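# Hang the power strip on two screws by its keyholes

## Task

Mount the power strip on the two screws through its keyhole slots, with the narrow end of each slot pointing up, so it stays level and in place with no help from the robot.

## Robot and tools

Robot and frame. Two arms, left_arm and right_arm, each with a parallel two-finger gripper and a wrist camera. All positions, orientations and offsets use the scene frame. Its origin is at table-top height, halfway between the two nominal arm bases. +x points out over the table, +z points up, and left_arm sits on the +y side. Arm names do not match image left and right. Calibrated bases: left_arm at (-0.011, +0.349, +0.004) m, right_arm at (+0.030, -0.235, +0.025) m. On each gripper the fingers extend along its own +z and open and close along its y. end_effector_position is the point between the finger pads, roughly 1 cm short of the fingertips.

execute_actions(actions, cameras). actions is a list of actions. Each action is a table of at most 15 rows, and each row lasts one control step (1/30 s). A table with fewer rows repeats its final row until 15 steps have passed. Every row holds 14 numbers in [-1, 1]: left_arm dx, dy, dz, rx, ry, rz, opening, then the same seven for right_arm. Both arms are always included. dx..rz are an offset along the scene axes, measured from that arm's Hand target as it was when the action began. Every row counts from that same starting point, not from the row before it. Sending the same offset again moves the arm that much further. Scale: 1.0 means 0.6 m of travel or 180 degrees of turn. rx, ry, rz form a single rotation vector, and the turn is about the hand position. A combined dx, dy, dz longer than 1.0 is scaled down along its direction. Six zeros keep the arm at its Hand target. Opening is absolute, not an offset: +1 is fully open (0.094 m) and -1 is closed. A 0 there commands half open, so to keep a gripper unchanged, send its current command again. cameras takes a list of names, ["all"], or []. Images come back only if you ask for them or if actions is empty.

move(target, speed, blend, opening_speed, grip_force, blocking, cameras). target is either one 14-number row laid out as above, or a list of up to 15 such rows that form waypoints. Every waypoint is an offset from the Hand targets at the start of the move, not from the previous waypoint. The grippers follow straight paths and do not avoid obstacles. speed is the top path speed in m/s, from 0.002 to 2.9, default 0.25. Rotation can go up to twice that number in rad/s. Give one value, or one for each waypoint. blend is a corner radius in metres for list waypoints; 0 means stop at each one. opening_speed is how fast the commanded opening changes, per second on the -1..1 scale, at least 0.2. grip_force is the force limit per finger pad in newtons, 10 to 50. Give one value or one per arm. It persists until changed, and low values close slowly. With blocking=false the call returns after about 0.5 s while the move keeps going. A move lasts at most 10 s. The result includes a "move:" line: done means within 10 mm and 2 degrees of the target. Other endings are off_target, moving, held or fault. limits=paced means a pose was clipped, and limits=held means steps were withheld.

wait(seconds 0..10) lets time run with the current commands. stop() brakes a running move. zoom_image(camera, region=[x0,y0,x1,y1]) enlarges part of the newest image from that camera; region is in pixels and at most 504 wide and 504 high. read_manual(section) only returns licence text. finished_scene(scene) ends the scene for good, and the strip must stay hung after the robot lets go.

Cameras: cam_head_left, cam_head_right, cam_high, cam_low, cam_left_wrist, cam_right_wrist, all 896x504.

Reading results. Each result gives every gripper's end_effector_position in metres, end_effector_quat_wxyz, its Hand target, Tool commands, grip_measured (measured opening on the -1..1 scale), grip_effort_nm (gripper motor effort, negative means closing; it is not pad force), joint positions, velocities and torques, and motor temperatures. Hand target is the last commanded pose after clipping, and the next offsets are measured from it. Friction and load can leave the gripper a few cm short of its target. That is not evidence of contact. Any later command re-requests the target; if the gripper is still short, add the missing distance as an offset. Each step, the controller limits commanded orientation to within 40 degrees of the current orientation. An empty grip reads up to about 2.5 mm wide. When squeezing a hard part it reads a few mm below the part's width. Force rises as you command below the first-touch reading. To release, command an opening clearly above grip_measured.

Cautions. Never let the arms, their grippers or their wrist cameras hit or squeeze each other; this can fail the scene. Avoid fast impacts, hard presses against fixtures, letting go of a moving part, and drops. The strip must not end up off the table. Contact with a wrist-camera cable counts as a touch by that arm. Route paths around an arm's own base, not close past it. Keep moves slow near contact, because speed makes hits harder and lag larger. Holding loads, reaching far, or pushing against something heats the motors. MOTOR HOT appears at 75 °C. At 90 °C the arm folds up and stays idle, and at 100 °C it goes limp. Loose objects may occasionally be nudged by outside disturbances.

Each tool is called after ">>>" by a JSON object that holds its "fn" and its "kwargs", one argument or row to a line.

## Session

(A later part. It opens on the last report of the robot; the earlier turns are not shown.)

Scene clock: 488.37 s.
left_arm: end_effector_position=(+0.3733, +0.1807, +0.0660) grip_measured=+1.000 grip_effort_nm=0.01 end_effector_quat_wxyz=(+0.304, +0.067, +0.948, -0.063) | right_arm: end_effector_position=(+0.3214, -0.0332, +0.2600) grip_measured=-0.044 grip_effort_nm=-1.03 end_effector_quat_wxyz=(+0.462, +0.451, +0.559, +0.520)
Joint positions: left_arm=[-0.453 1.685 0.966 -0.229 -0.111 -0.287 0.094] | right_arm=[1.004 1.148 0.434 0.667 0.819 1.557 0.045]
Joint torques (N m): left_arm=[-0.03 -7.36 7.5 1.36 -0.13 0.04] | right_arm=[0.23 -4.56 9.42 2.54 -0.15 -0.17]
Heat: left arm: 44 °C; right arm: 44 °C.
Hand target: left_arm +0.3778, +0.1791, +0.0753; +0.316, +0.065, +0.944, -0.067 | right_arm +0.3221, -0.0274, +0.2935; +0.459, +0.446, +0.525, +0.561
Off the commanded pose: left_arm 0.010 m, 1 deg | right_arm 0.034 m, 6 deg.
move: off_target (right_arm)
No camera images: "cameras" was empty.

>>> {"fn": "execute_actions", "kwargs": {
  "actions": [],
  "cameras": ["cam_high", "cam_head_right"]
}}

Scene clock: 494.83 s.
left_arm: end_effector_position=(+0.3733, +0.1807, +0.0660) grip_measured=+1.000 grip_effort_nm=0.00 end_effector_quat_wxyz=(+0.304, +0.067, +0.948, -0.063) | right_arm: end_effector_position=(+0.3214, -0.0332, +0.2600) grip_measured=-0.044 grip_effort_nm=-1.03 end_effector_quat_wxyz=(+0.462, +0.451, +0.559, +0.520)
Joint positions: left_arm=[-0.453 1.685 0.966 -0.229 -0.111 -0.287 0.094] | right_arm=[1.004 1.148 0.434 0.667 0.819 1.557 0.045]
Joint velocities: within noise
Joint torques (N m): left_arm=[-0.03 -7.36 7.5 1.36 -0.13 0.03] | right_arm=[0.42 -4.51 9.4 2.54 -0.12 -0.2]
Motor temperatures (°C): left_arm=[26 32 44 37 27 27 26] | right_arm=[29 29 44 44 26 26 27]
Heat: left arm: 44 °C; right arm: 44 °C.
Hand target: left_arm +0.3778, +0.1791, +0.0753; +0.316, +0.065, +0.944, -0.067 | right_arm +0.3221, -0.0274, +0.2935; +0.459, +0.446, +0.525, +0.561
Tool commands: left_gripper/opening=+1.0 right_gripper/opening=-0.12
Off the commanded pose: left_arm 0.010 m, 1 deg | right_arm 0.034 m, 6 deg.
Images, in order (width x height): cam_head_right 896x504, cam_high 896x504.

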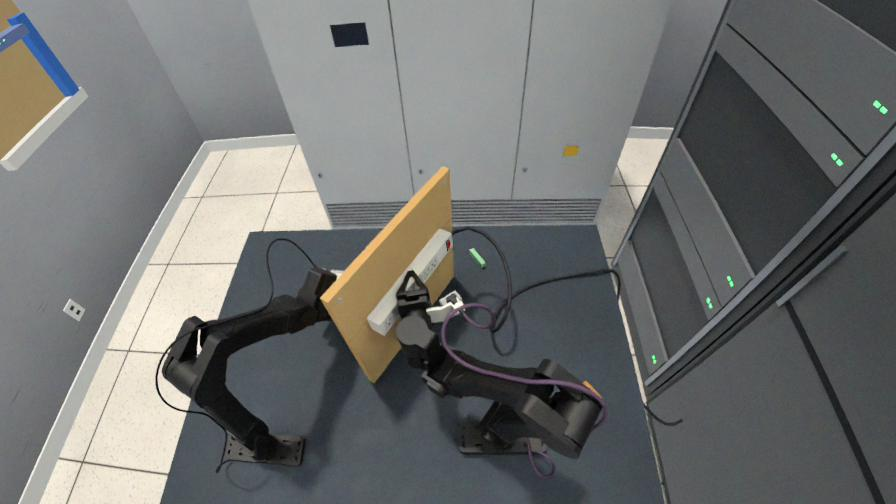

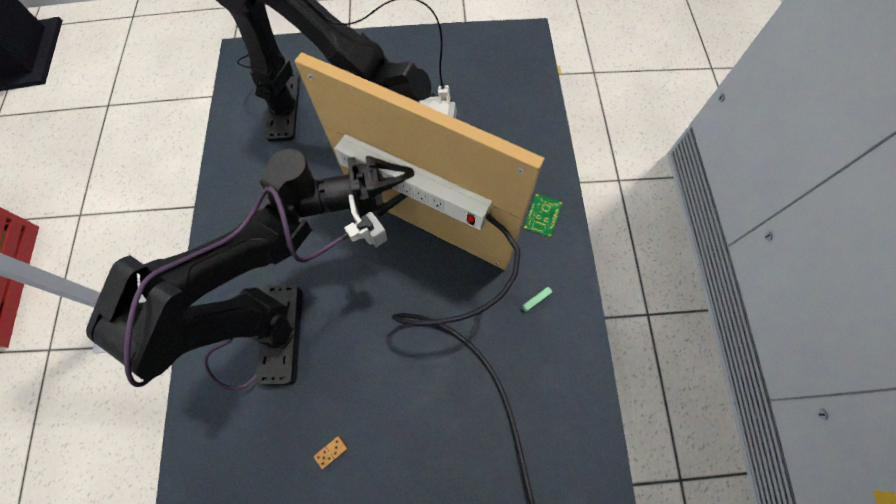

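>>> {"fn": "move", "kwargs": {
  "target": [
    [0,0,0,0,0,0,1,-0.0585,-0.09933,-0.00333,0,0,0,-0.12],
    [0,0,0,0,0,0,1,-0.0030,-0.0120,-0.00333,0,0,0,-0.12]
  ],
  "speed": 0.05,
  "cameras": []
}}

Scene clock: 500.00 s.
left_arm: end_effector_position=(+0.3733, +0.1807, +0.0660) grip_measured=+1.000 grip_effort_nm=0.00 end_effector_quat_wxyz=(+0.304, +0.067, +0.948, -0.063) | right_arm: end_effector_position=(+0.3172, -0.0396, +0.2608) grip_measured=-0.044 grip_effort_nm=-1.03 end_effector_quat_wxyz=(+0.456, +0.448, +0.558, +0.529)
Joint positions: left_arm=[-0.453 1.685 0.966 -0.229 -0.111 -0.287 0.094] | right_arm=[0.993 1.098 0.401 0.663 0.79 1.559 0.045]
Joint torques (N m): left_arm=[-0.03 -7.38 7.5 1.36 -0.13 0.04] | right_arm=[0.23 -2.71 10.25 2.41 0.03 -0.15]
Heat: left arm: 44 °C; right arm: 44 °C.
Hand target: left_arm +0.3778, +0.1791, +0.0753; +0.316, +0.065, +0.944, -0.067 | right_arm +0.3203, -0.0348, +0.2916; +0.459, +0.446, +0.525, +0.561
Off the commanded pose: left_arm 0.010 m, 1 deg | right_arm 0.031 m, 5 deg.
move: off_target (right_arm)
No camera images: "cameras" was empty.

>>> {"fn": "move", "kwargs": {
  "target": [0,0,0,0,0,0,1,0.00567,0.01067,0.0018,0,0,0,-0.12],
  "speed": 0.05,
  "cameras": []
}}

>>> {"fn": "move", "kwargs": {
  "target": [0,0,0,0,0,0,1,0.0035,0.0055,0.0005,0,0,0,-0.12],
  "speed": 0.05,
  "cameras": ["cam_high","cam_head_right"]
}}

Scene clock: 501.73 s.
left_arm: end_effector_position=(+0.3733, +0.1807, +0.0660) grip_measured=+1.000 grip_effort_nm=0.00 end_effector_quat_wxyz=(+0.304, +0.067, +0.948, -0.063) | right_arm: end_effector_position=(+0.3206, -0.0354, +0.2606) grip_measured=-0.044 grip_effort_nm=-1.03 end_effector_quat_wxyz=(+0.458, +0.449, +0.558, +0.526)
Joint positions: left_arm=[-0.453 1.685 0.966 -0.229 -0.111 -0.287 0.094] | right_arm=[0.995 1.131 0.42 0.673 0.799 1.559 0.045]
Joint torques (N m): left_arm=[-0.03 -7.38 7.5 1.36 -0.13 0.03] | right_arm=[0.39 -2.88 10.59 2.47 -0.04 -0.18]
Heat: left arm: 44 °C; right arm: 44 °C.
Hand target: left_arm +0.3778, +0.1791, +0.0753; +0.316, +0.065, +0.944, -0.067 | right_arm +0.3237, -0.0284, +0.2925; +0.459, +0.446, +0.525, +0.561
Off the commanded pose: left_arm 0.010 m, 1 deg | right_arm 0.033 m, 5 deg.
move: off_target (right_arm)
No camera images: "cameras" was empty.

Scene clock: 502.47 s.
left_arm: end_effector_position=(+0.3733, +0.1807, +0.0660) grip_measured=+1.000 grip_effort_nm=0.00 end_effector_quat_wxyz=(+0.304, +0.067, +0.948, -0.063) | right_arm: end_effector_position=(+0.3210, -0.0348, +0.2606) grip_measured=-0.044 grip_effort_nm=-1.03 end_effector_quat_wxyz=(+0.461, +0.452, +0.555, +0.524)
Joint positions: left_arm=[-0.453 1.685 0.966 -0.229 -0.111 -0.287 0.094] | right_arm=[1.001 1.143 0.425 0.682 0.814 1.559 0.045]
Joint torques (N m): left_arm=[-0.02 -7.36 7.5 1.36 -0.13 0.03] | right_arm=[0.14 -2.45 11 2.44 -0.18 -0.16]
Heat: left arm: 44 °C; right arm: 44 °C.
Hand target: left_arm +0.3778, +0.1791, +0.0753; +0.316, +0.065, +0.944, -0.067 | right_arm +0.3258, -0.0250, +0.2929; +0.459, +0.446, +0.525, +0.561
Off the commanded pose: left_arm 0.010 m, 1 deg | right_arm 0.034 m, 5 deg.
move: off_target (right_arm)
Images, in order (width x height): cam_head_right 896x504, cam_high 896x504.

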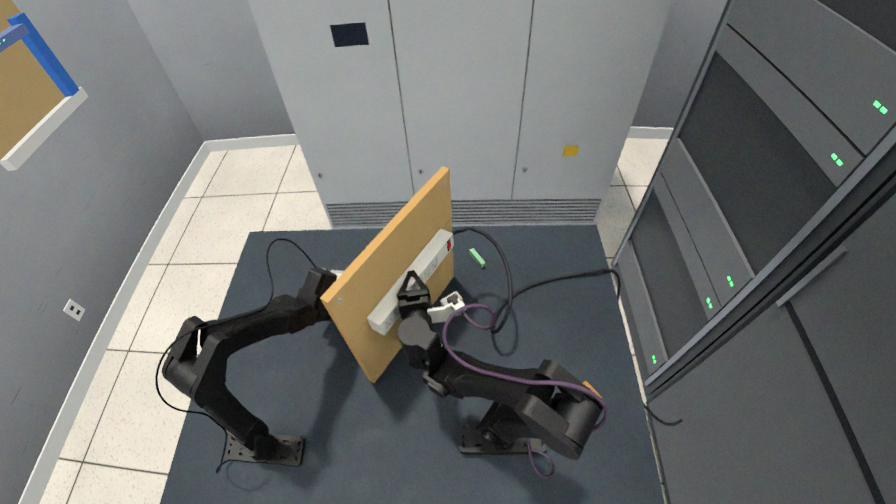

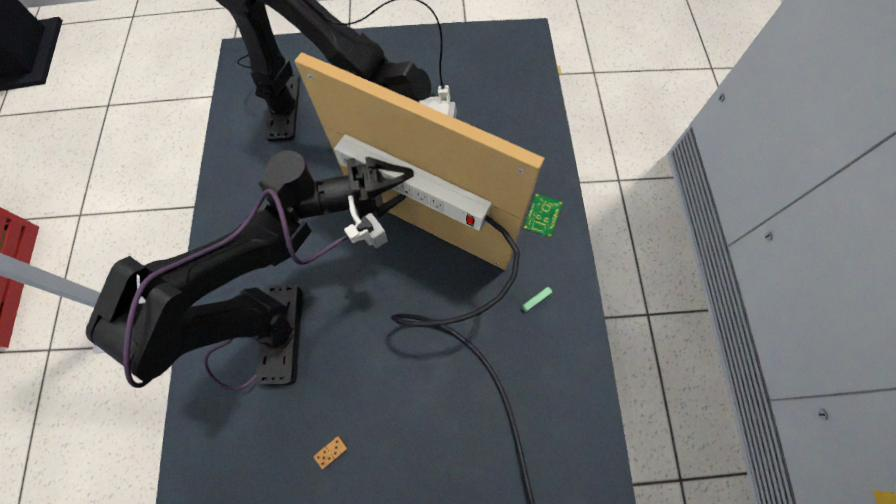

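>>> {"fn": "zoom_image", "kwargs": {
  "camera": "cam_high",
  "region": [330, 120, 410, 180]
}}

>>> {"fn": "zoom_image", "kwargs": {
  "camera": "cam_high",
  "region": [430, 160, 510, 220]
}}

>>> {"fn": "zoom_image", "kwargs": {
  "camera": "cam_head_right",
  "region": [345, 270, 425, 330]
}}

>>> {"fn": "zoom_image", "kwargs": {
  "camera": "cam_head_right",
  "region": [395, 220, 475, 280]
}}

Scaled by 6.300 from the camera's 896x504 image, which has a finer 1280x720 frame.

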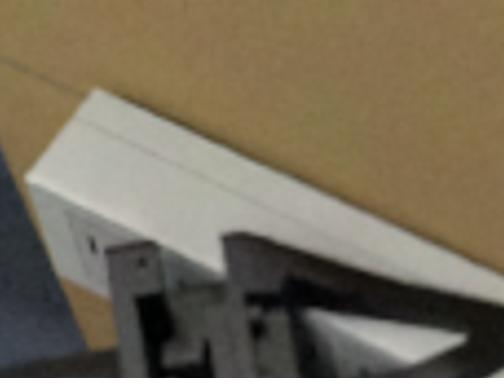

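Scaled by 6.300 from the camera's 896x504 image, which has a finer 1280x720 frame.

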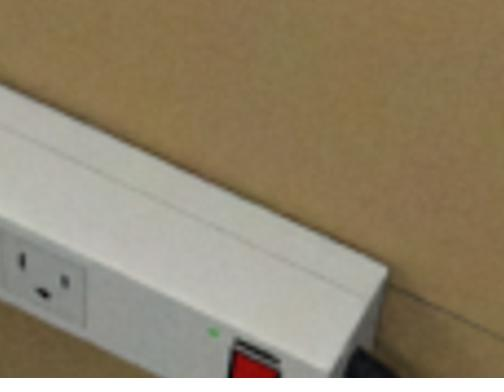

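Scaled by 6.300 from the camera's 896x504 image, which has a finer 1280x720 frame.

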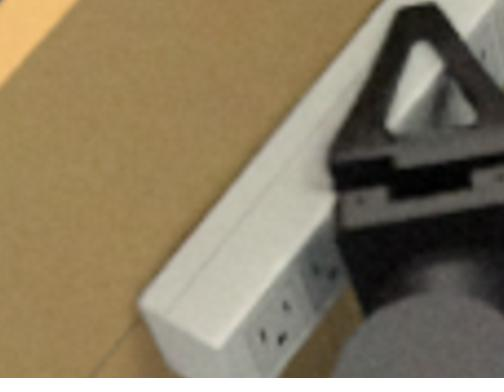

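Scaled by 6.300 from the camera's 896x504 image, which has a finer 1280x720 frame.

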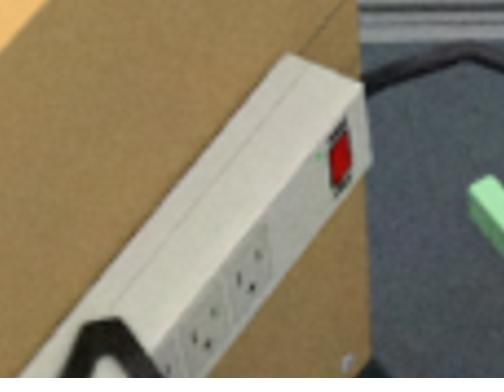

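>>> {"fn": "move", "kwargs": {
  "target": [
    [0,0,0,0,0,0,1,-0.06467,-0.10333,-0.0005,0,0,0,-0.12],
    [0,0,0,0,0,0,1,-0.0100,-0.0155,-0.0005,0,0,0,-0.12]
  ],
  "speed": 0.05,
  "cameras": []
}}

>>> {"fn": "move", "kwargs": {
  "target": [0,0,0,0,0,0,1,0.00567,0.01033,0.0020,0,0,0,-0.12],
  "speed": 0.05,
  "cameras": []
}}

Scene clock: 512.37 s.
left_arm: end_effector_position=(+0.3733, +0.1807, +0.0660) grip_measured=+1.000 grip_effort_nm=0.01 end_effector_quat_wxyz=(+0.304, +0.067, +0.948, -0.063) | right_arm: end_effector_position=(+0.3166, -0.0385, +0.2619) grip_measured=-0.044 grip_effort_nm=-1.03 end_effector_quat_wxyz=(+0.455, +0.447, +0.558, +0.530)
Joint positions: left_arm=[-0.453 1.685 0.966 -0.229 -0.111 -0.287 0.094] | right_arm=[0.996 1.096 0.405 0.658 0.79 1.559 0.045]
Joint torques (N m): left_arm=[-0.03 -7.35 7.5 1.36 -0.13 0.03] | right_arm=[0.42 -2.54 10.35 2.48 0.07 -0.17]
Heat: left arm: 44 °C; right arm: 45 °C.
Hand target: left_arm +0.3778, +0.1791, +0.0753; +0.316, +0.065, +0.944, -0.067 | right_arm +0.3198, -0.0343, +0.2927; +0.459, +0.446, +0.525, +0.561
Off the commanded pose: left_arm 0.010 m, 1 deg | right_arm 0.031 m, 5 deg.
move: off_target (right_arm)
No camera images: "cameras" was empty.

Scene clock: 513.17 s.
left_arm: end_effector_position=(+0.3733, +0.1807, +0.0660) grip_measured=+1.000 grip_effort_nm=0.00 end_effector_quat_wxyz=(+0.304, +0.067, +0.948, -0.063) | right_arm: end_effector_position=(+0.3203, -0.0352, +0.2619) grip_measured=-0.044 grip_effort_nm=-1.03 end_effector_quat_wxyz=(+0.459, +0.450, +0.557, +0.526)
Joint positions: left_arm=[-0.453 1.685 0.966 -0.229 -0.111 -0.287 0.094] | right_arm=[0.997 1.128 0.424 0.667 0.802 1.559 0.045]
Joint torques (N m): left_arm=[-0.02 -7.36 7.51 1.36 -0.13 0.03] | right_arm=[0.62 -2.85 10.58 2.52 -0.05 -0.18]
Heat: left arm: 44 °C; right arm: 45 °C.
Hand target: left_arm +0.3778, +0.1791, +0.0753; +0.316, +0.065, +0.944, -0.067 | right_arm +0.3233, -0.0282, +0.2938; +0.459, +0.446, +0.525, +0.561
Off the commanded pose: left_arm 0.010 m, 1 deg | right_arm 0.033 m, 5 deg.
move: off_target (right_arm)
No camera images: "cameras" was empty.

>>> {"fn": "move", "kwargs": {
  "target": [0,0,0,0,0,0,1,0.0027,0.0042,0.0004,0,0,0,-0.12],
  "speed": 0.05,
  "cameras": ["cam_high","cam_head_right"]
}}

>>> {"fn": "zoom_image", "kwargs": {
  "camera": "cam_high",
  "region": [330, 120, 410, 180]
}}

>>> {"fn": "zoom_image", "kwargs": {
  "camera": "cam_high",
  "region": [430, 160, 510, 220]
}}

>>> {"fn": "zoom_image", "kwargs": {
  "camera": "cam_head_right",
  "region": [345, 270, 425, 330]
}}

>>> {"fn": "zoom_image", "kwargs": {
  "camera": "cam_head_right",
  "region": [395, 220, 475, 280]
}}

Scene clock: 514.70 s.
left_arm: end_effector_position=(+0.3733, +0.1807, +0.0660) grip_measured=+1.000 grip_effort_nm=0.00 end_effector_quat_wxyz=(+0.304, +0.067, +0.948, -0.063) | right_arm: end_effector_position=(+0.3209, -0.0356, +0.2617) grip_measured=-0.044 grip_effort_nm=-1.03 end_effector_quat_wxyz=(+0.461, +0.452, +0.555, +0.524)
Joint positions: left_arm=[-0.453 1.685 0.966 -0.229 -0.111 -0.287 0.094] | right_arm=[1 1.137 0.427 0.673 0.815 1.559 0.045]
Joint torques (N m): left_arm=[-0.03 -7.36 7.51 1.36 -0.13 0.04] | right_arm=[0.32 -2.55 10.95 2.49 -0.14 -0.2]
Heat: left arm: 44 °C; right arm: 45 °C.
Hand target: left_arm +0.3778, +0.1791, +0.0753; +0.316, +0.065, +0.944, -0.067 | right_arm +0.3249, -0.0256, +0.2939; +0.459, +0.446, +0.525, +0.561
Off the commanded pose: left_arm 0.010 m, 1 deg | right_arm 0.034 m, 5 deg.
move: off_target (right_arm)
Images, in order (width x height): cam_head_right 896x504, cam_high 896x504.

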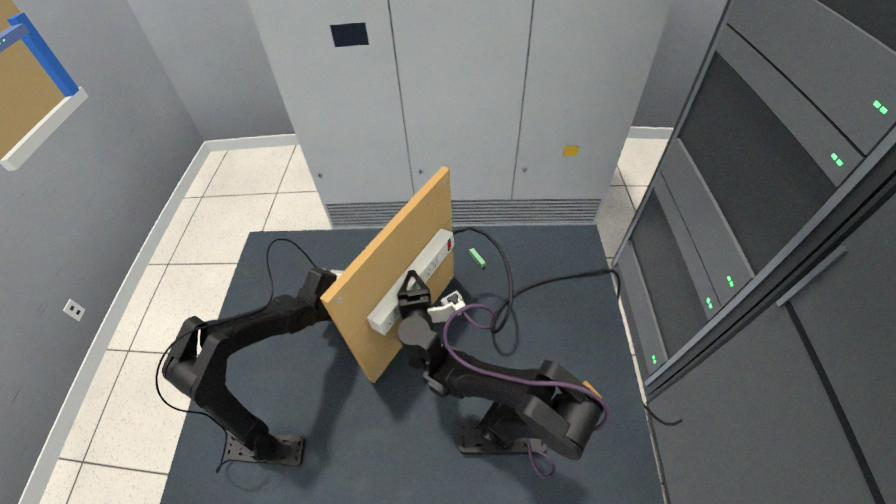

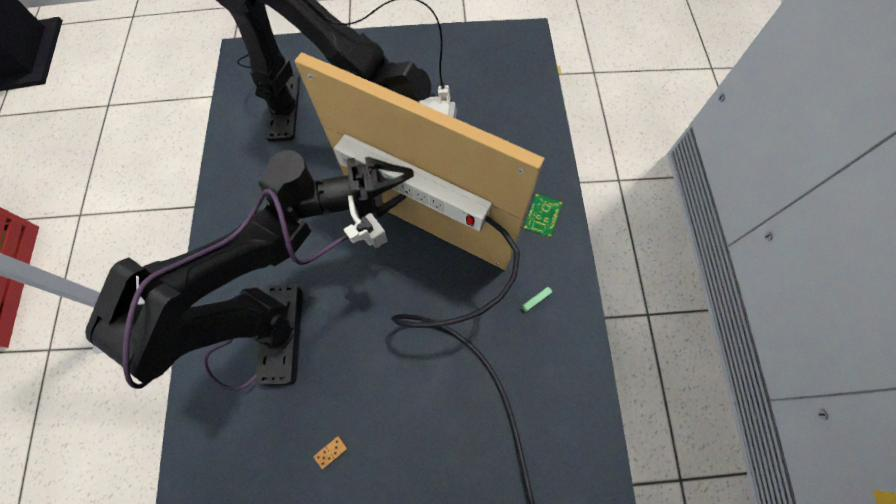

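Scaled by 6.300 from the camera's 896x504 image, which has a finer 1280x720 frame.

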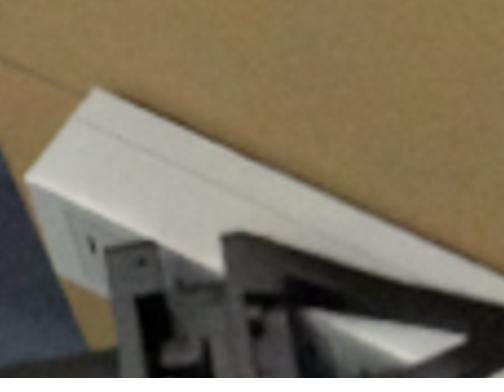

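Scaled by 6.300 from the camera's 896x504 image, which has a finer 1280x720 frame.

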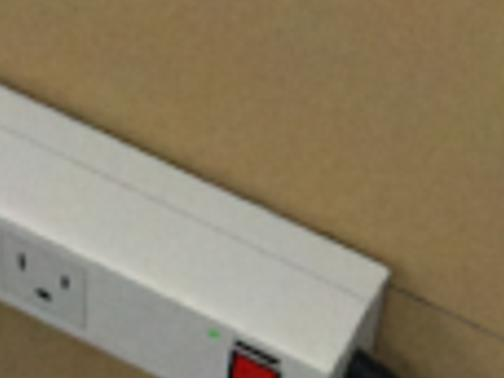

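Scaled by 6.300 from the camera's 896x504 image, which has a finer 1280x720 frame.

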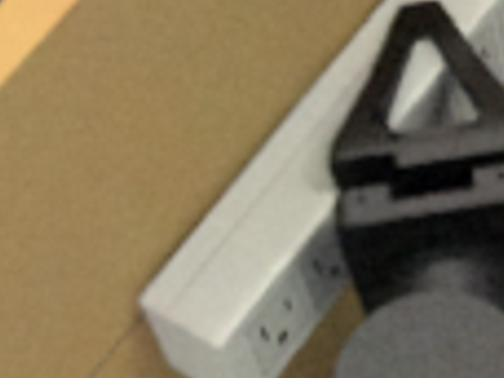

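Scaled by 6.300 from the camera's 896x504 image, which has a finer 1280x720 frame.

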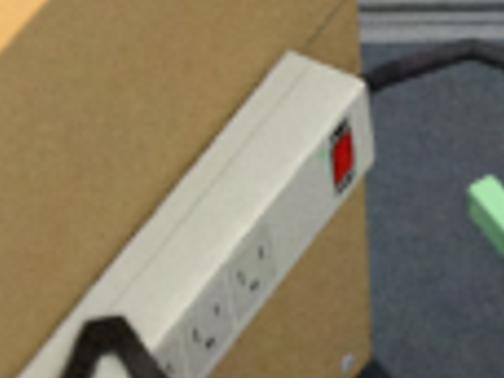

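>>> {"fn": "move", "kwargs": {
  "target": [
    [0,0,0,0,0,0,1,-0.00267,-0.00417,0,0,0,0,-0.12],
    [0,0,0,0,0,0,1,-0.00617,-0.0020,0,0,0,0,-0.12],
    [0,0,0,0,0,0,1,-0.0035,0.00217,0,0,0,0,-0.12]
  ],
  "speed": 0.03,
  "cameras": []
}}

Scene clock: 518.90 s.
left_arm: end_effector_position=(+0.3733, +0.1807, +0.0660) grip_measured=+1.000 grip_effort_nm=0.01 end_effector_quat_wxyz=(+0.304, +0.067, +0.948, -0.063) | right_arm: end_effector_position=(+0.3199, -0.0342, +0.2617) grip_measured=-0.044 grip_effort_nm=-1.03 end_effector_quat_wxyz=(+0.461, +0.452, +0.555, +0.525)
Joint positions: left_arm=[-0.453 1.685 0.966 -0.229 -0.111 -0.287 0.094] | right_arm=[1.007 1.139 0.427 0.676 0.82 1.559 0.045]
Joint torques (N m): left_arm=[-0.02 -7.38 7.49 1.36 -0.13 0.04] | right_arm=[0.76 -2.81 11.17 2.47 -0.05 -0.2]
Heat: left arm: 44 °C; right arm: 45 °C.
Hand target: left_arm +0.3778, +0.1791, +0.0753; +0.316, +0.065, +0.944, -0.067 | right_arm +0.3227, -0.0243, +0.2940; +0.459, +0.446, +0.525, +0.561
Off the commanded pose: left_arm 0.010 m, 1 deg | right_arm 0.034 m, 5 deg.
move: off_target (right_arm)
No camera images: "cameras" was empty.

>>> {"fn": "move", "kwargs": {
  "target": [
    [0,0,0,0,0,0,1,0.00235,0.0004,0,0,0,0,-0.12]
  ],
  "speed": 0.03,
  "cameras": []
}}

Scene clock: 520.20 s.
left_arm: end_effector_position=(+0.3733, +0.1807, +0.0660) grip_measured=+1.000 grip_effort_nm=0.00 end_effector_quat_wxyz=(+0.304, +0.067, +0.948, -0.063) | right_arm: end_effector_position=(+0.3201, -0.0344, +0.2618) grip_measured=-0.044 grip_effort_nm=-1.03 end_effector_quat_wxyz=(+0.462, +0.452, +0.554, +0.524)
Joint positions: left_arm=[-0.453 1.685 0.966 -0.229 -0.111 -0.287 0.094] | right_arm=[1.007 1.14 0.428 0.677 0.822 1.559 0.045]
Joint torques (N m): left_arm=[-0.03 -7.38 7.49 1.36 -0.13 0.03] | right_arm=[0.31 -2.3 10.99 2.49 -0.13 -0.23]
Heat: left arm: 44 °C; right arm: 45 °C.
Hand target: left_arm +0.3778, +0.1791, +0.0753; +0.316, +0.065, +0.944, -0.067 | right_arm +0.3242, -0.0241, +0.2940; +0.459, +0.446, +0.525, +0.561
Off the commanded pose: left_arm 0.010 m, 1 deg | right_arm 0.034 m, 5 deg.
move: off_target (right_arm)
No camera images: "cameras" was empty.

>>> {"fn": "wait", "kwargs": {
  "seconds": 0,
  "cameras": ["cam_high","cam_head_right","cam_head_left"]
}}

>>> {"fn": "zoom_image", "kwargs": {
  "camera": "cam_high",
  "region": [330, 120, 410, 180]
}}

>>> {"fn": "zoom_image", "kwargs": {
  "camera": "cam_high",
  "region": [430, 160, 510, 220]
}}

>>> {"fn": "zoom_image", "kwargs": {
  "camera": "cam_head_right",
  "region": [345, 270, 425, 330]
}}

>>> {"fn": "zoom_image", "kwargs": {
  "camera": "cam_head_right",
  "region": [395, 220, 475, 280]
}}

>>> {"fn": "zoom_image", "kwargs": {
  "camera": "cam_head_left",
  "region": [340, 270, 420, 330]
}}

>>> {"fn": "zoom_image", "kwargs": {
  "camera": "cam_head_left",
  "region": [380, 220, 460, 280]
}}

Scene clock: 521.23 s.
left_arm: end_effector_position=(+0.3733, +0.1807, +0.0660) grip_measured=+1.000 grip_effort_nm=0.00 end_effector_quat_wxyz=(+0.304, +0.067, +0.948, -0.063) | right_arm: end_effector_position=(+0.3201, -0.0344, +0.2618) grip_measured=-0.044 grip_effort_nm=-1.03 end_effector_quat_wxyz=(+0.462, +0.452, +0.554, +0.524)
Joint positions: left_arm=[-0.453 1.685 0.966 -0.229 -0.111 -0.287 0.094] | right_arm=[1.007 1.14 0.428 0.677 0.822 1.559 0.045]
Joint torques (N m): left_arm=[-0.02 -7.36 7.5 1.36 -0.13 0.03] | right_arm=[0.39 -2.45 11.11 2.45 -0.12 -0.26]
Heat: left arm: 44 °C; right arm: 45 °C.
Hand target: left_arm +0.3778, +0.1791, +0.0753; +0.316, +0.065, +0.944, -0.067 | right_arm +0.3242, -0.0241, +0.2940; +0.459, +0.446, +0.525, +0.561
Tool commands: left_gripper/opening=+1.0 right_gripper/opening=-0.12
Off the commanded pose: left_arm 0.010 m, 1 deg | right_arm 0.034 m, 5 deg.
Images, in order (width x height): cam_head_left 896x504, cam_head_right 896x504, cam_high 896x504.

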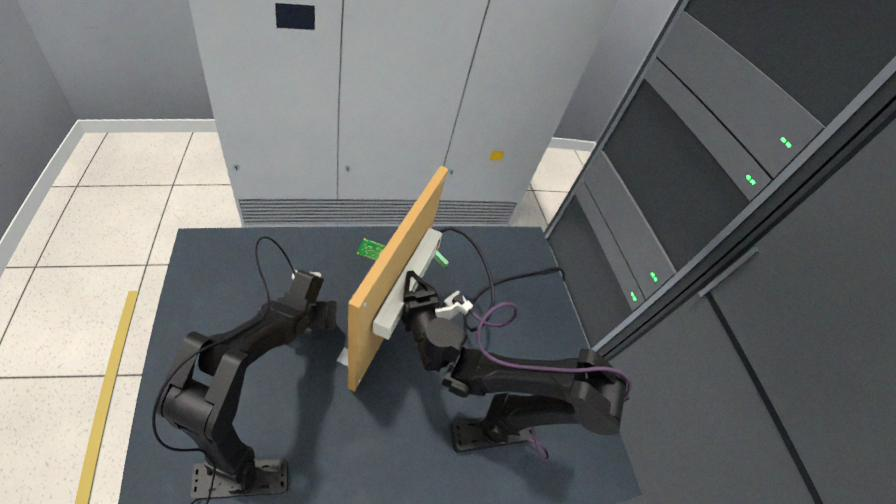

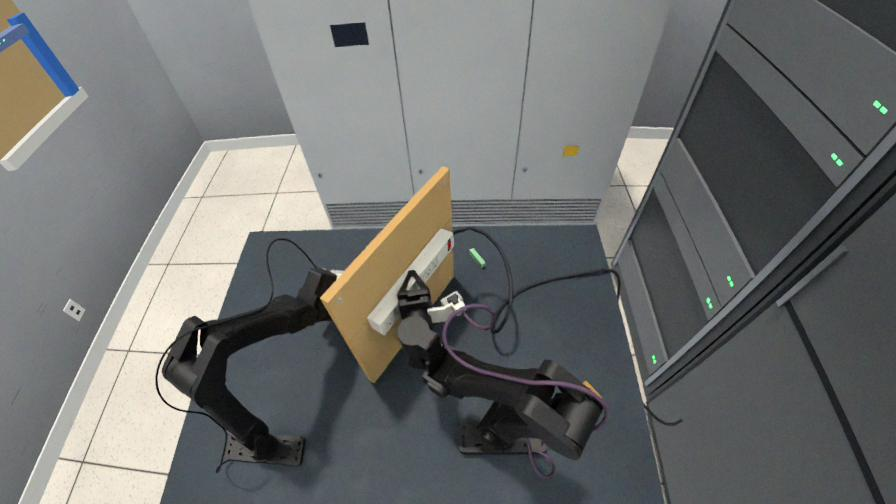

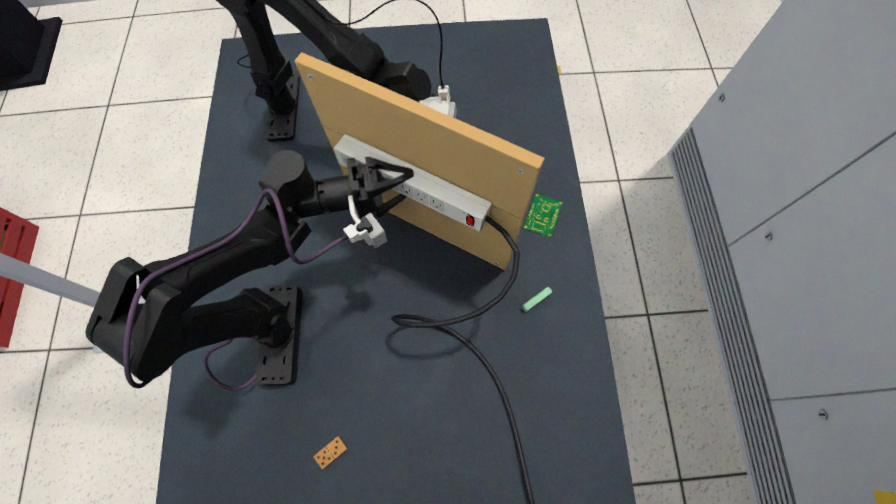

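Scaled by 6.300 from the camera's 896x504 image, which has a finer 1280x720 frame.

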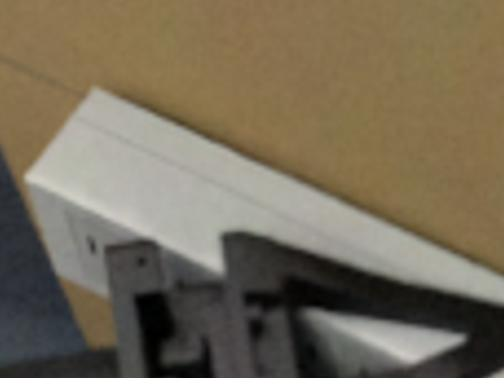

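Scaled by 6.300 from the camera's 896x504 image, which has a finer 1280x720 frame.

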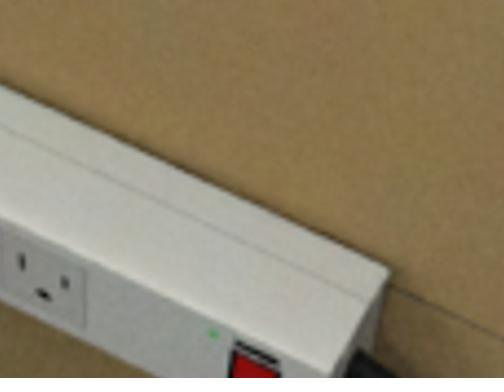

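Scaled by 6.300 from the camera's 896x504 image, which has a finer 1280x720 frame.

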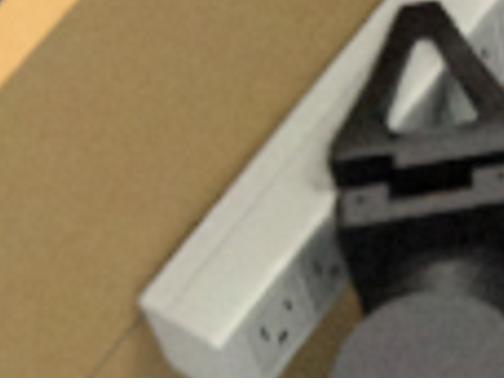

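Scaled by 6.300 from the camera's 896x504 image, which has a finer 1280x720 frame.

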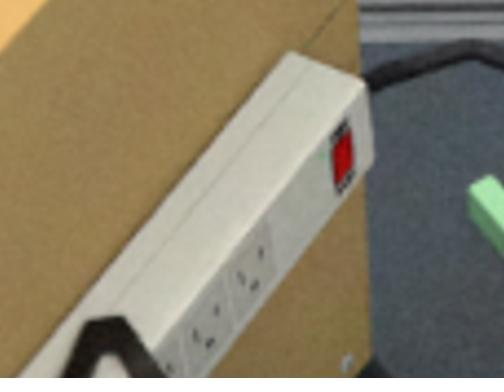

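Scaled by 6.300 from the camera's 896x504 image, which has a finer 1280x720 frame.

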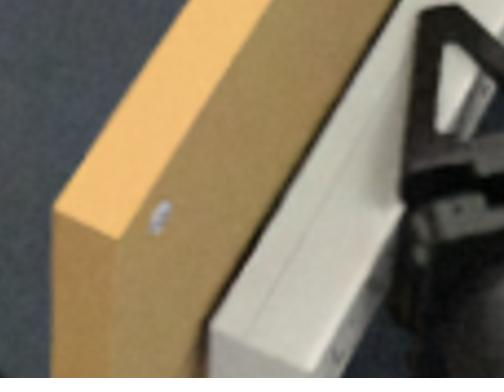

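Scaled by 6.300 from the camera's 896x504 image, which has a finer 1280x720 frame.

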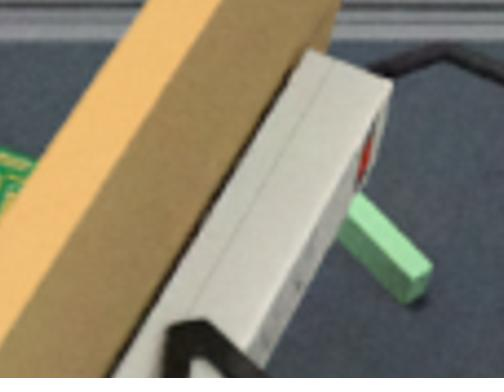

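>>> {"fn": "zoom_image", "kwargs": {
  "camera": "cam_high",
  "region": [330, 122, 360, 146]
}}

>>> {"fn": "zoom_image", "kwargs": {
  "camera": "cam_high",
  "region": [478, 190, 508, 214]
}}

>>> {"fn": "zoom_image", "kwargs": {
  "camera": "cam_head_right",
  "region": [352, 306, 382, 330]
}}

>>> {"fn": "zoom_image", "kwargs": {
  "camera": "cam_head_right",
  "region": [426, 216, 456, 240]
}}

Scaled by 16.800 from the camera's 896x504 image, which has a finer 1280x720 frame.

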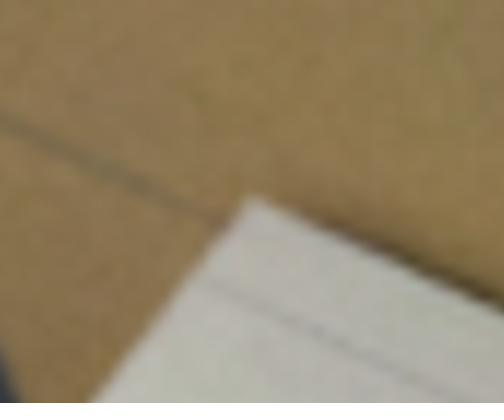

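Scaled by 16.800 from the camera's 896x504 image, which has a finer 1280x720 frame.

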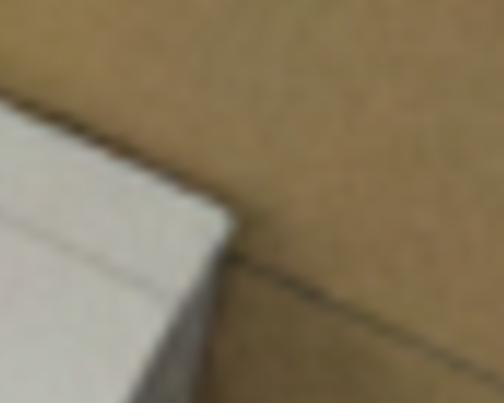

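Scaled by 16.800 from the camera's 896x504 image, which has a finer 1280x720 frame.

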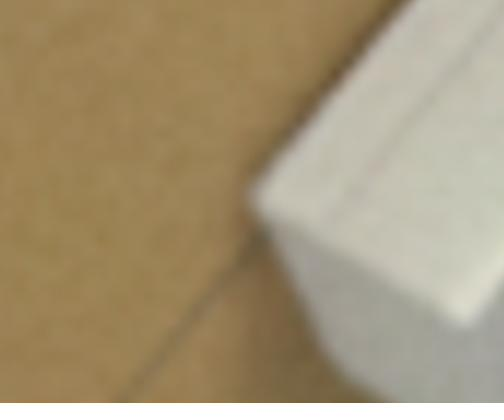

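Scaled by 16.800 from the camera's 896x504 image, which has a finer 1280x720 frame.

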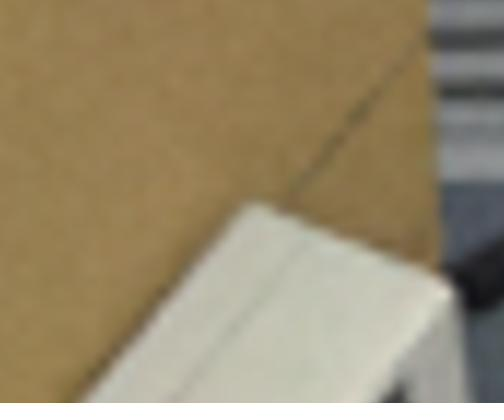

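>>> {"fn": "move", "kwargs": {
  "target": [
    [0,0,0,0,0,0,1,-0.0620,-0.10483,-0.0080,0,0,0,-0.12],
    [0,0,0,0,0,0,1,-0.0065,-0.0175,-0.0080,0,0,0,-0.12]
  ],
  "speed": 0.05,
  "cameras": []
}}

>>> {"fn": "move", "kwargs": {
  "target": [0,0,0,0,0,0,1,0.00567,0.01033,0.0018,0,0,0,-0.12],
  "speed": 0.05,
  "cameras": []
}}

Scene clock: 534.87 s.
left_arm: end_effector_position=(+0.3733, +0.1807, +0.0660) grip_measured=+1.000 grip_effort_nm=0.00 end_effector_quat_wxyz=(+0.304, +0.067, +0.948, -0.063) | right_arm: end_effector_position=(+0.3171, -0.0395, +0.2588) grip_measured=-0.044 grip_effort_nm=-1.03 end_effector_quat_wxyz=(+0.457, +0.448, +0.558, +0.529)
Joint positions: left_arm=[-0.453 1.685 0.966 -0.229 -0.111 -0.287 0.094] | right_arm=[0.994 1.104 0.395 0.677 0.791 1.559 0.045]
Joint torques (N m): left_arm=[-0.03 -7.38 7.5 1.36 -0.13 0.03] | right_arm=[0.32 -2.5 10.21 2.44 -0.01 -0.19]
Heat: left arm: 44 °C; right arm: 46 °C.
Hand target: left_arm +0.3778, +0.1791, +0.0753; +0.316, +0.065, +0.944, -0.067 | right_arm +0.3203, -0.0346, +0.2892; +0.459, +0.446, +0.525, +0.561
Off the commanded pose: left_arm 0.010 m, 1 deg | right_arm 0.031 m, 5 deg.
move: off_target (right_arm)
No camera images: "cameras" was empty.

Scene clock: 535.63 s.
left_arm: end_effector_position=(+0.3733, +0.1807, +0.0660) grip_measured=+1.000 grip_effort_nm=0.01 end_effector_quat_wxyz=(+0.304, +0.067, +0.948, -0.063) | right_arm: end_effector_position=(+0.3210, -0.0338, +0.2596) grip_measured=-0.044 grip_effort_nm=-1.03 end_effector_quat_wxyz=(+0.457, +0.448, +0.558, +0.529)
Joint positions: left_arm=[-0.453 1.685 0.966 -0.229 -0.111 -0.287 0.094] | right_arm=[0.994 1.139 0.417 0.688 0.791 1.559 0.045]
Joint torques (N m): left_arm=[-0.03 -7.36 7.51 1.36 -0.13 0.04] | right_arm=[0.38 -2.99 10.15 2.42 0.05 -0.15]
Heat: left arm: 44 °C; right arm: 46 °C.
Hand target: left_arm +0.3778, +0.1791, +0.0753; +0.316, +0.065, +0.944, -0.067 | right_arm +0.3236, -0.0284, +0.2902; +0.459, +0.446, +0.525, +0.561
Off the commanded pose: left_arm 0.010 m, 1 deg | right_arm 0.031 m, 5 deg.
move: off_target (right_arm)
No camera images: "cameras" was empty.

>>> {"fn": "move", "kwargs": {
  "target": [0,0,0,0,0,0,1,0.0030,0.0047,0.0003,0,0,0,-0.12],
  "speed": 0.05,
  "cameras": ["cam_high","cam_head_right","cam_head_left"]
}}

>>> {"fn": "zoom_image", "kwargs": {
  "camera": "cam_high",
  "region": [330, 122, 360, 146]
}}

>>> {"fn": "zoom_image", "kwargs": {
  "camera": "cam_high",
  "region": [478, 190, 508, 214]
}}

>>> {"fn": "zoom_image", "kwargs": {
  "camera": "cam_head_right",
  "region": [352, 306, 382, 330]
}}

>>> {"fn": "zoom_image", "kwargs": {
  "camera": "cam_head_right",
  "region": [426, 216, 456, 240]
}}

>>> {"fn": "zoom_image", "kwargs": {
  "camera": "cam_head_left",
  "region": [340, 270, 420, 330]
}}

>>> {"fn": "zoom_image", "kwargs": {
  "camera": "cam_head_left",
  "region": [380, 220, 460, 280]
}}

Scene clock: 537.13 s.
left_arm: end_effector_position=(+0.3733, +0.1807, +0.0660) grip_measured=+1.000 grip_effort_nm=0.00 end_effector_quat_wxyz=(+0.304, +0.067, +0.948, -0.063) | right_arm: end_effector_position=(+0.3217, -0.0333, +0.2593) grip_measured=-0.044 grip_effort_nm=-1.03 end_effector_quat_wxyz=(+0.459, +0.450, +0.556, +0.527)
Joint positions: left_arm=[-0.453 1.685 0.966 -0.229 -0.111 -0.287 0.094] | right_arm=[0.996 1.15 0.42 0.696 0.8 1.559 0.045]
Joint torques (N m): left_arm=[-0.03 -7.38 7.5 1.36 -0.13 0.04] | right_arm=[0.38 -2.52 10.74 2.48 -0.04 -0.16]
Heat: left arm: 44 °C; right arm: 46 °C.
Hand target: left_arm +0.3778, +0.1791, +0.0753; +0.316, +0.065, +0.944, -0.067 | right_arm +0.3255, -0.0256, +0.2904; +0.459, +0.446, +0.525, +0.560
Off the commanded pose: left_arm 0.010 m, 1 deg | right_arm 0.032 m, 5 deg.
move: off_target (right_arm)
Images, in order (width x height): cam_head_left 896x504, cam_head_right 896x504, cam_high 896x504.

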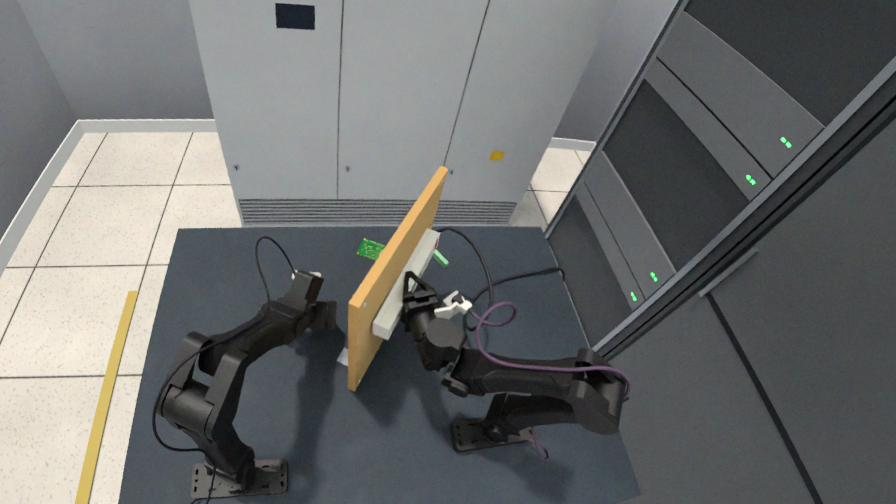

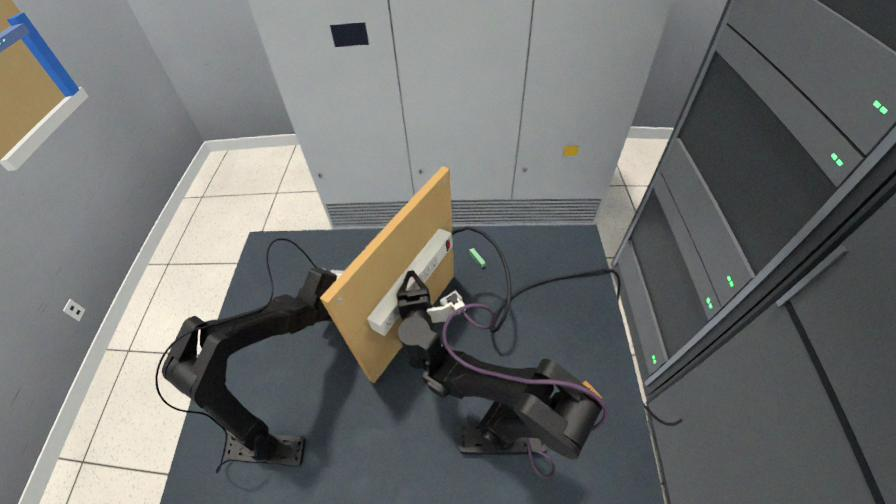

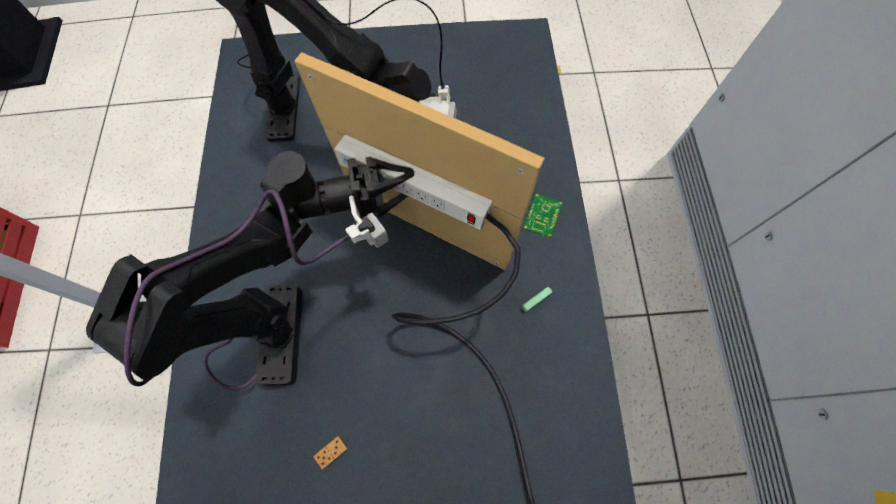

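Scaled by 16.800 from the camera's 896x504 image, which has a finer 1280x720 frame.

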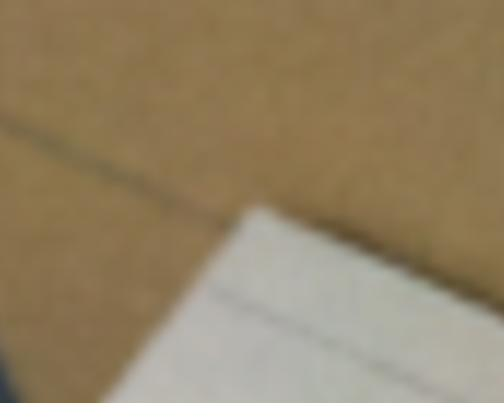

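Scaled by 16.800 from the camera's 896x504 image, which has a finer 1280x720 frame.

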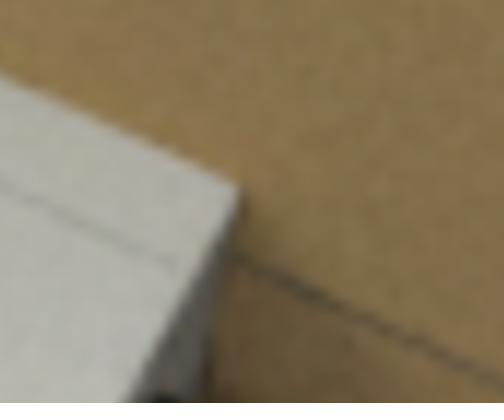

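Scaled by 16.800 from the camera's 896x504 image, which has a finer 1280x720 frame.

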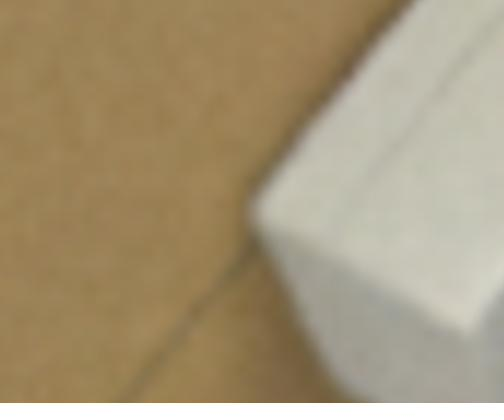

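Scaled by 16.800 from the camera's 896x504 image, which has a finer 1280x720 frame.

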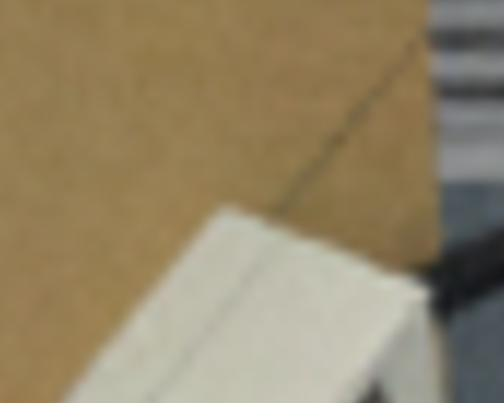

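Scaled by 6.300 from the camera's 896x504 image, which has a finer 1280x720 frame.

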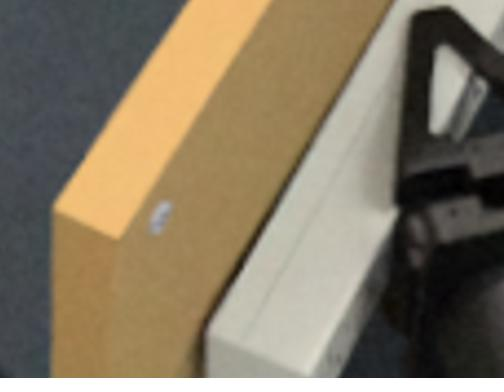

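Scaled by 6.300 from the camera's 896x504 image, which has a finer 1280x720 frame.

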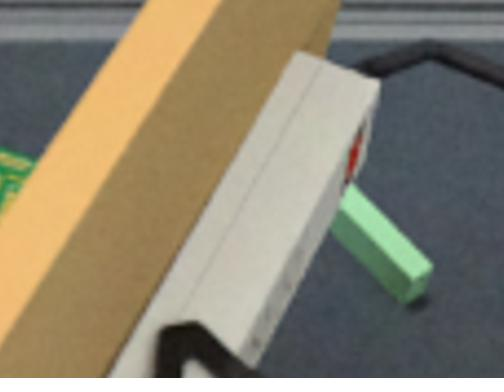

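>>> {"fn": "move", "kwargs": {
  "target": [0,0,0,0,0,0,1,0,0,-0.01667,0,0,0,-0.12],
  "speed": 0.05,
  "cameras": []
}}

>>> {"fn": "move", "kwargs": {
  "target": [0,0,0,0,0,0,1,0,0,-0.005,0,0,0,-0.12],
  "speed": 0.05,
  "cameras": []
}}

Scene clock: 549.17 s.
left_arm: end_effector_position=(+0.3733, +0.1807, +0.0660) grip_measured=+1.000 grip_effort_nm=0.00 end_effector_quat_wxyz=(+0.304, +0.067, +0.948, -0.063) | right_arm: end_effector_position=(+0.3219, -0.0331, +0.2597) grip_measured=-0.044 grip_effort_nm=-1.03 end_effector_quat_wxyz=(+0.461, +0.453, +0.550, +0.528)
Joint positions: left_arm=[-0.453 1.685 0.966 -0.229 -0.111 -0.287 0.094] | right_arm=[1.003 1.164 0.42 0.72 0.818 1.559 0.045]
Joint torques (N m): left_arm=[-0.03 -7.36 7.5 1.37 -0.13 0.04] | right_arm=[-0.32 -1.48 8.44 2.73 -0.19 -0.19]
Heat: left arm: 45 °C; right arm: 46 °C.
Hand target: left_arm +0.3778, +0.1791, +0.0753; +0.316, +0.065, +0.944, -0.067 | right_arm +0.3254, -0.0255, +0.2805; +0.459, +0.446, +0.525, +0.561
Off the commanded pose: left_arm 0.010 m, 1 deg | right_arm 0.022 m, 5 deg.
move: off_target (right_arm)
No camera images: "cameras" was empty.

Scene clock: 550.07 s.
left_arm: end_effector_position=(+0.3733, +0.1807, +0.0660) grip_measured=+1.000 grip_effort_nm=0.00 end_effector_quat_wxyz=(+0.304, +0.067, +0.948, -0.063) | right_arm: end_effector_position=(+0.3218, -0.0333, +0.2591) grip_measured=-0.044 grip_effort_nm=-1.03 end_effector_quat_wxyz=(+0.461, +0.454, +0.546, +0.533)
Joint positions: left_arm=[-0.453 1.685 0.966 -0.229 -0.111 -0.287 0.094] | right_arm=[1.003 1.173 0.411 0.752 0.82 1.559 0.045]
Joint torques (N m): left_arm=[-0.05 -7.36 7.5 1.36 -0.13 0.04] | right_arm=[-0.18 -1.25 8.38 2.62 -0.21 -0.13]
Heat: left arm: 45 °C; right arm: 46 °C.
Hand target: left_arm +0.3778, +0.1791, +0.0753; +0.316, +0.065, +0.944, -0.067 | right_arm +0.3255, -0.0256, +0.2774; +0.459, +0.446, +0.525, +0.561
Off the commanded pose: left_arm 0.010 m, 1 deg | right_arm 0.020 m, 4 deg.
move: off_target (right_arm)
No camera images: "cameras" was empty.

>>> {"fn": "move", "kwargs": {
  "target": [0,0,0,0,0,0,1,0,0,-0.0035,0,0,0,-0.12],
  "speed": 0.05,
  "cameras": []
}}

>>> {"fn": "move", "kwargs": {
  "target": [0,0,0,0,0,0,1,0,0,-0.0035,0,0,0,-0.12],
  "speed": 0.05,
  "cameras": []
}}

Scene clock: 551.63 s.
left_arm: end_effector_position=(+0.3733, +0.1807, +0.0660) grip_measured=+1.000 grip_effort_nm=0.00 end_effector_quat_wxyz=(+0.304, +0.067, +0.948, -0.063) | right_arm: end_effector_position=(+0.3218, -0.0333, +0.2589) grip_measured=-0.044 grip_effort_nm=-1.03 end_effector_quat_wxyz=(+0.461, +0.454, +0.542, +0.536)
Joint positions: left_arm=[-0.453 1.685 0.966 -0.229 -0.111 -0.287 0.094] | right_arm=[1.003 1.179 0.405 0.773 0.82 1.559 0.045]
Joint torques (N m): left_arm=[-0.05 -7.38 7.5 1.36 -0.13 0.04] | right_arm=[-0.36 -1.26 8.46 2.54 -0.22 -0.21]
Heat: left arm: 45 °C; right arm: 46 °C.
Hand target: left_arm +0.3778, +0.1791, +0.0753; +0.316, +0.065, +0.944, -0.067 | right_arm +0.3254, -0.0255, +0.2753; +0.459, +0.446, +0.525, +0.561
Off the commanded pose: left_arm 0.010 m, 1 deg | right_arm 0.019 m, 4 deg.
move: off_target (right_arm)
No camera images: "cameras" was empty.

Scene clock: 552.50 s.
left_arm: end_effector_position=(+0.3733, +0.1807, +0.0660) grip_measured=+1.000 grip_effort_nm=0.00 end_effector_quat_wxyz=(+0.304, +0.067, +0.948, -0.063) | right_arm: end_effector_position=(+0.3217, -0.0334, +0.2586) grip_measured=-0.044 grip_effort_nm=-1.03 end_effector_quat_wxyz=(+0.460, +0.455, +0.539, +0.539)
Joint positions: left_arm=[-0.453 1.685 0.966 -0.229 -0.111 -0.287 0.094] | right_arm=[1.004 1.185 0.399 0.794 0.82 1.56 0.045]
Joint torques (N m): left_arm=[-0.03 -7.38 7.5 1.36 -0.13 0.03] | right_arm=[-0.38 -0.99 8.29 2.5 -0.24 -0.19]
Heat: left arm: 45 °C; right arm: 46 °C.
Hand target: left_arm +0.3778, +0.1791, +0.0753; +0.316, +0.065, +0.944, -0.067 | right_arm +0.3254, -0.0255, +0.2731; +0.459, +0.446, +0.525, +0.561
Off the commanded pose: left_arm 0.010 m, 1 deg | right_arm 0.017 m, 3 deg.
move: off_target (right_arm)
No camera images: "cameras" was empty.


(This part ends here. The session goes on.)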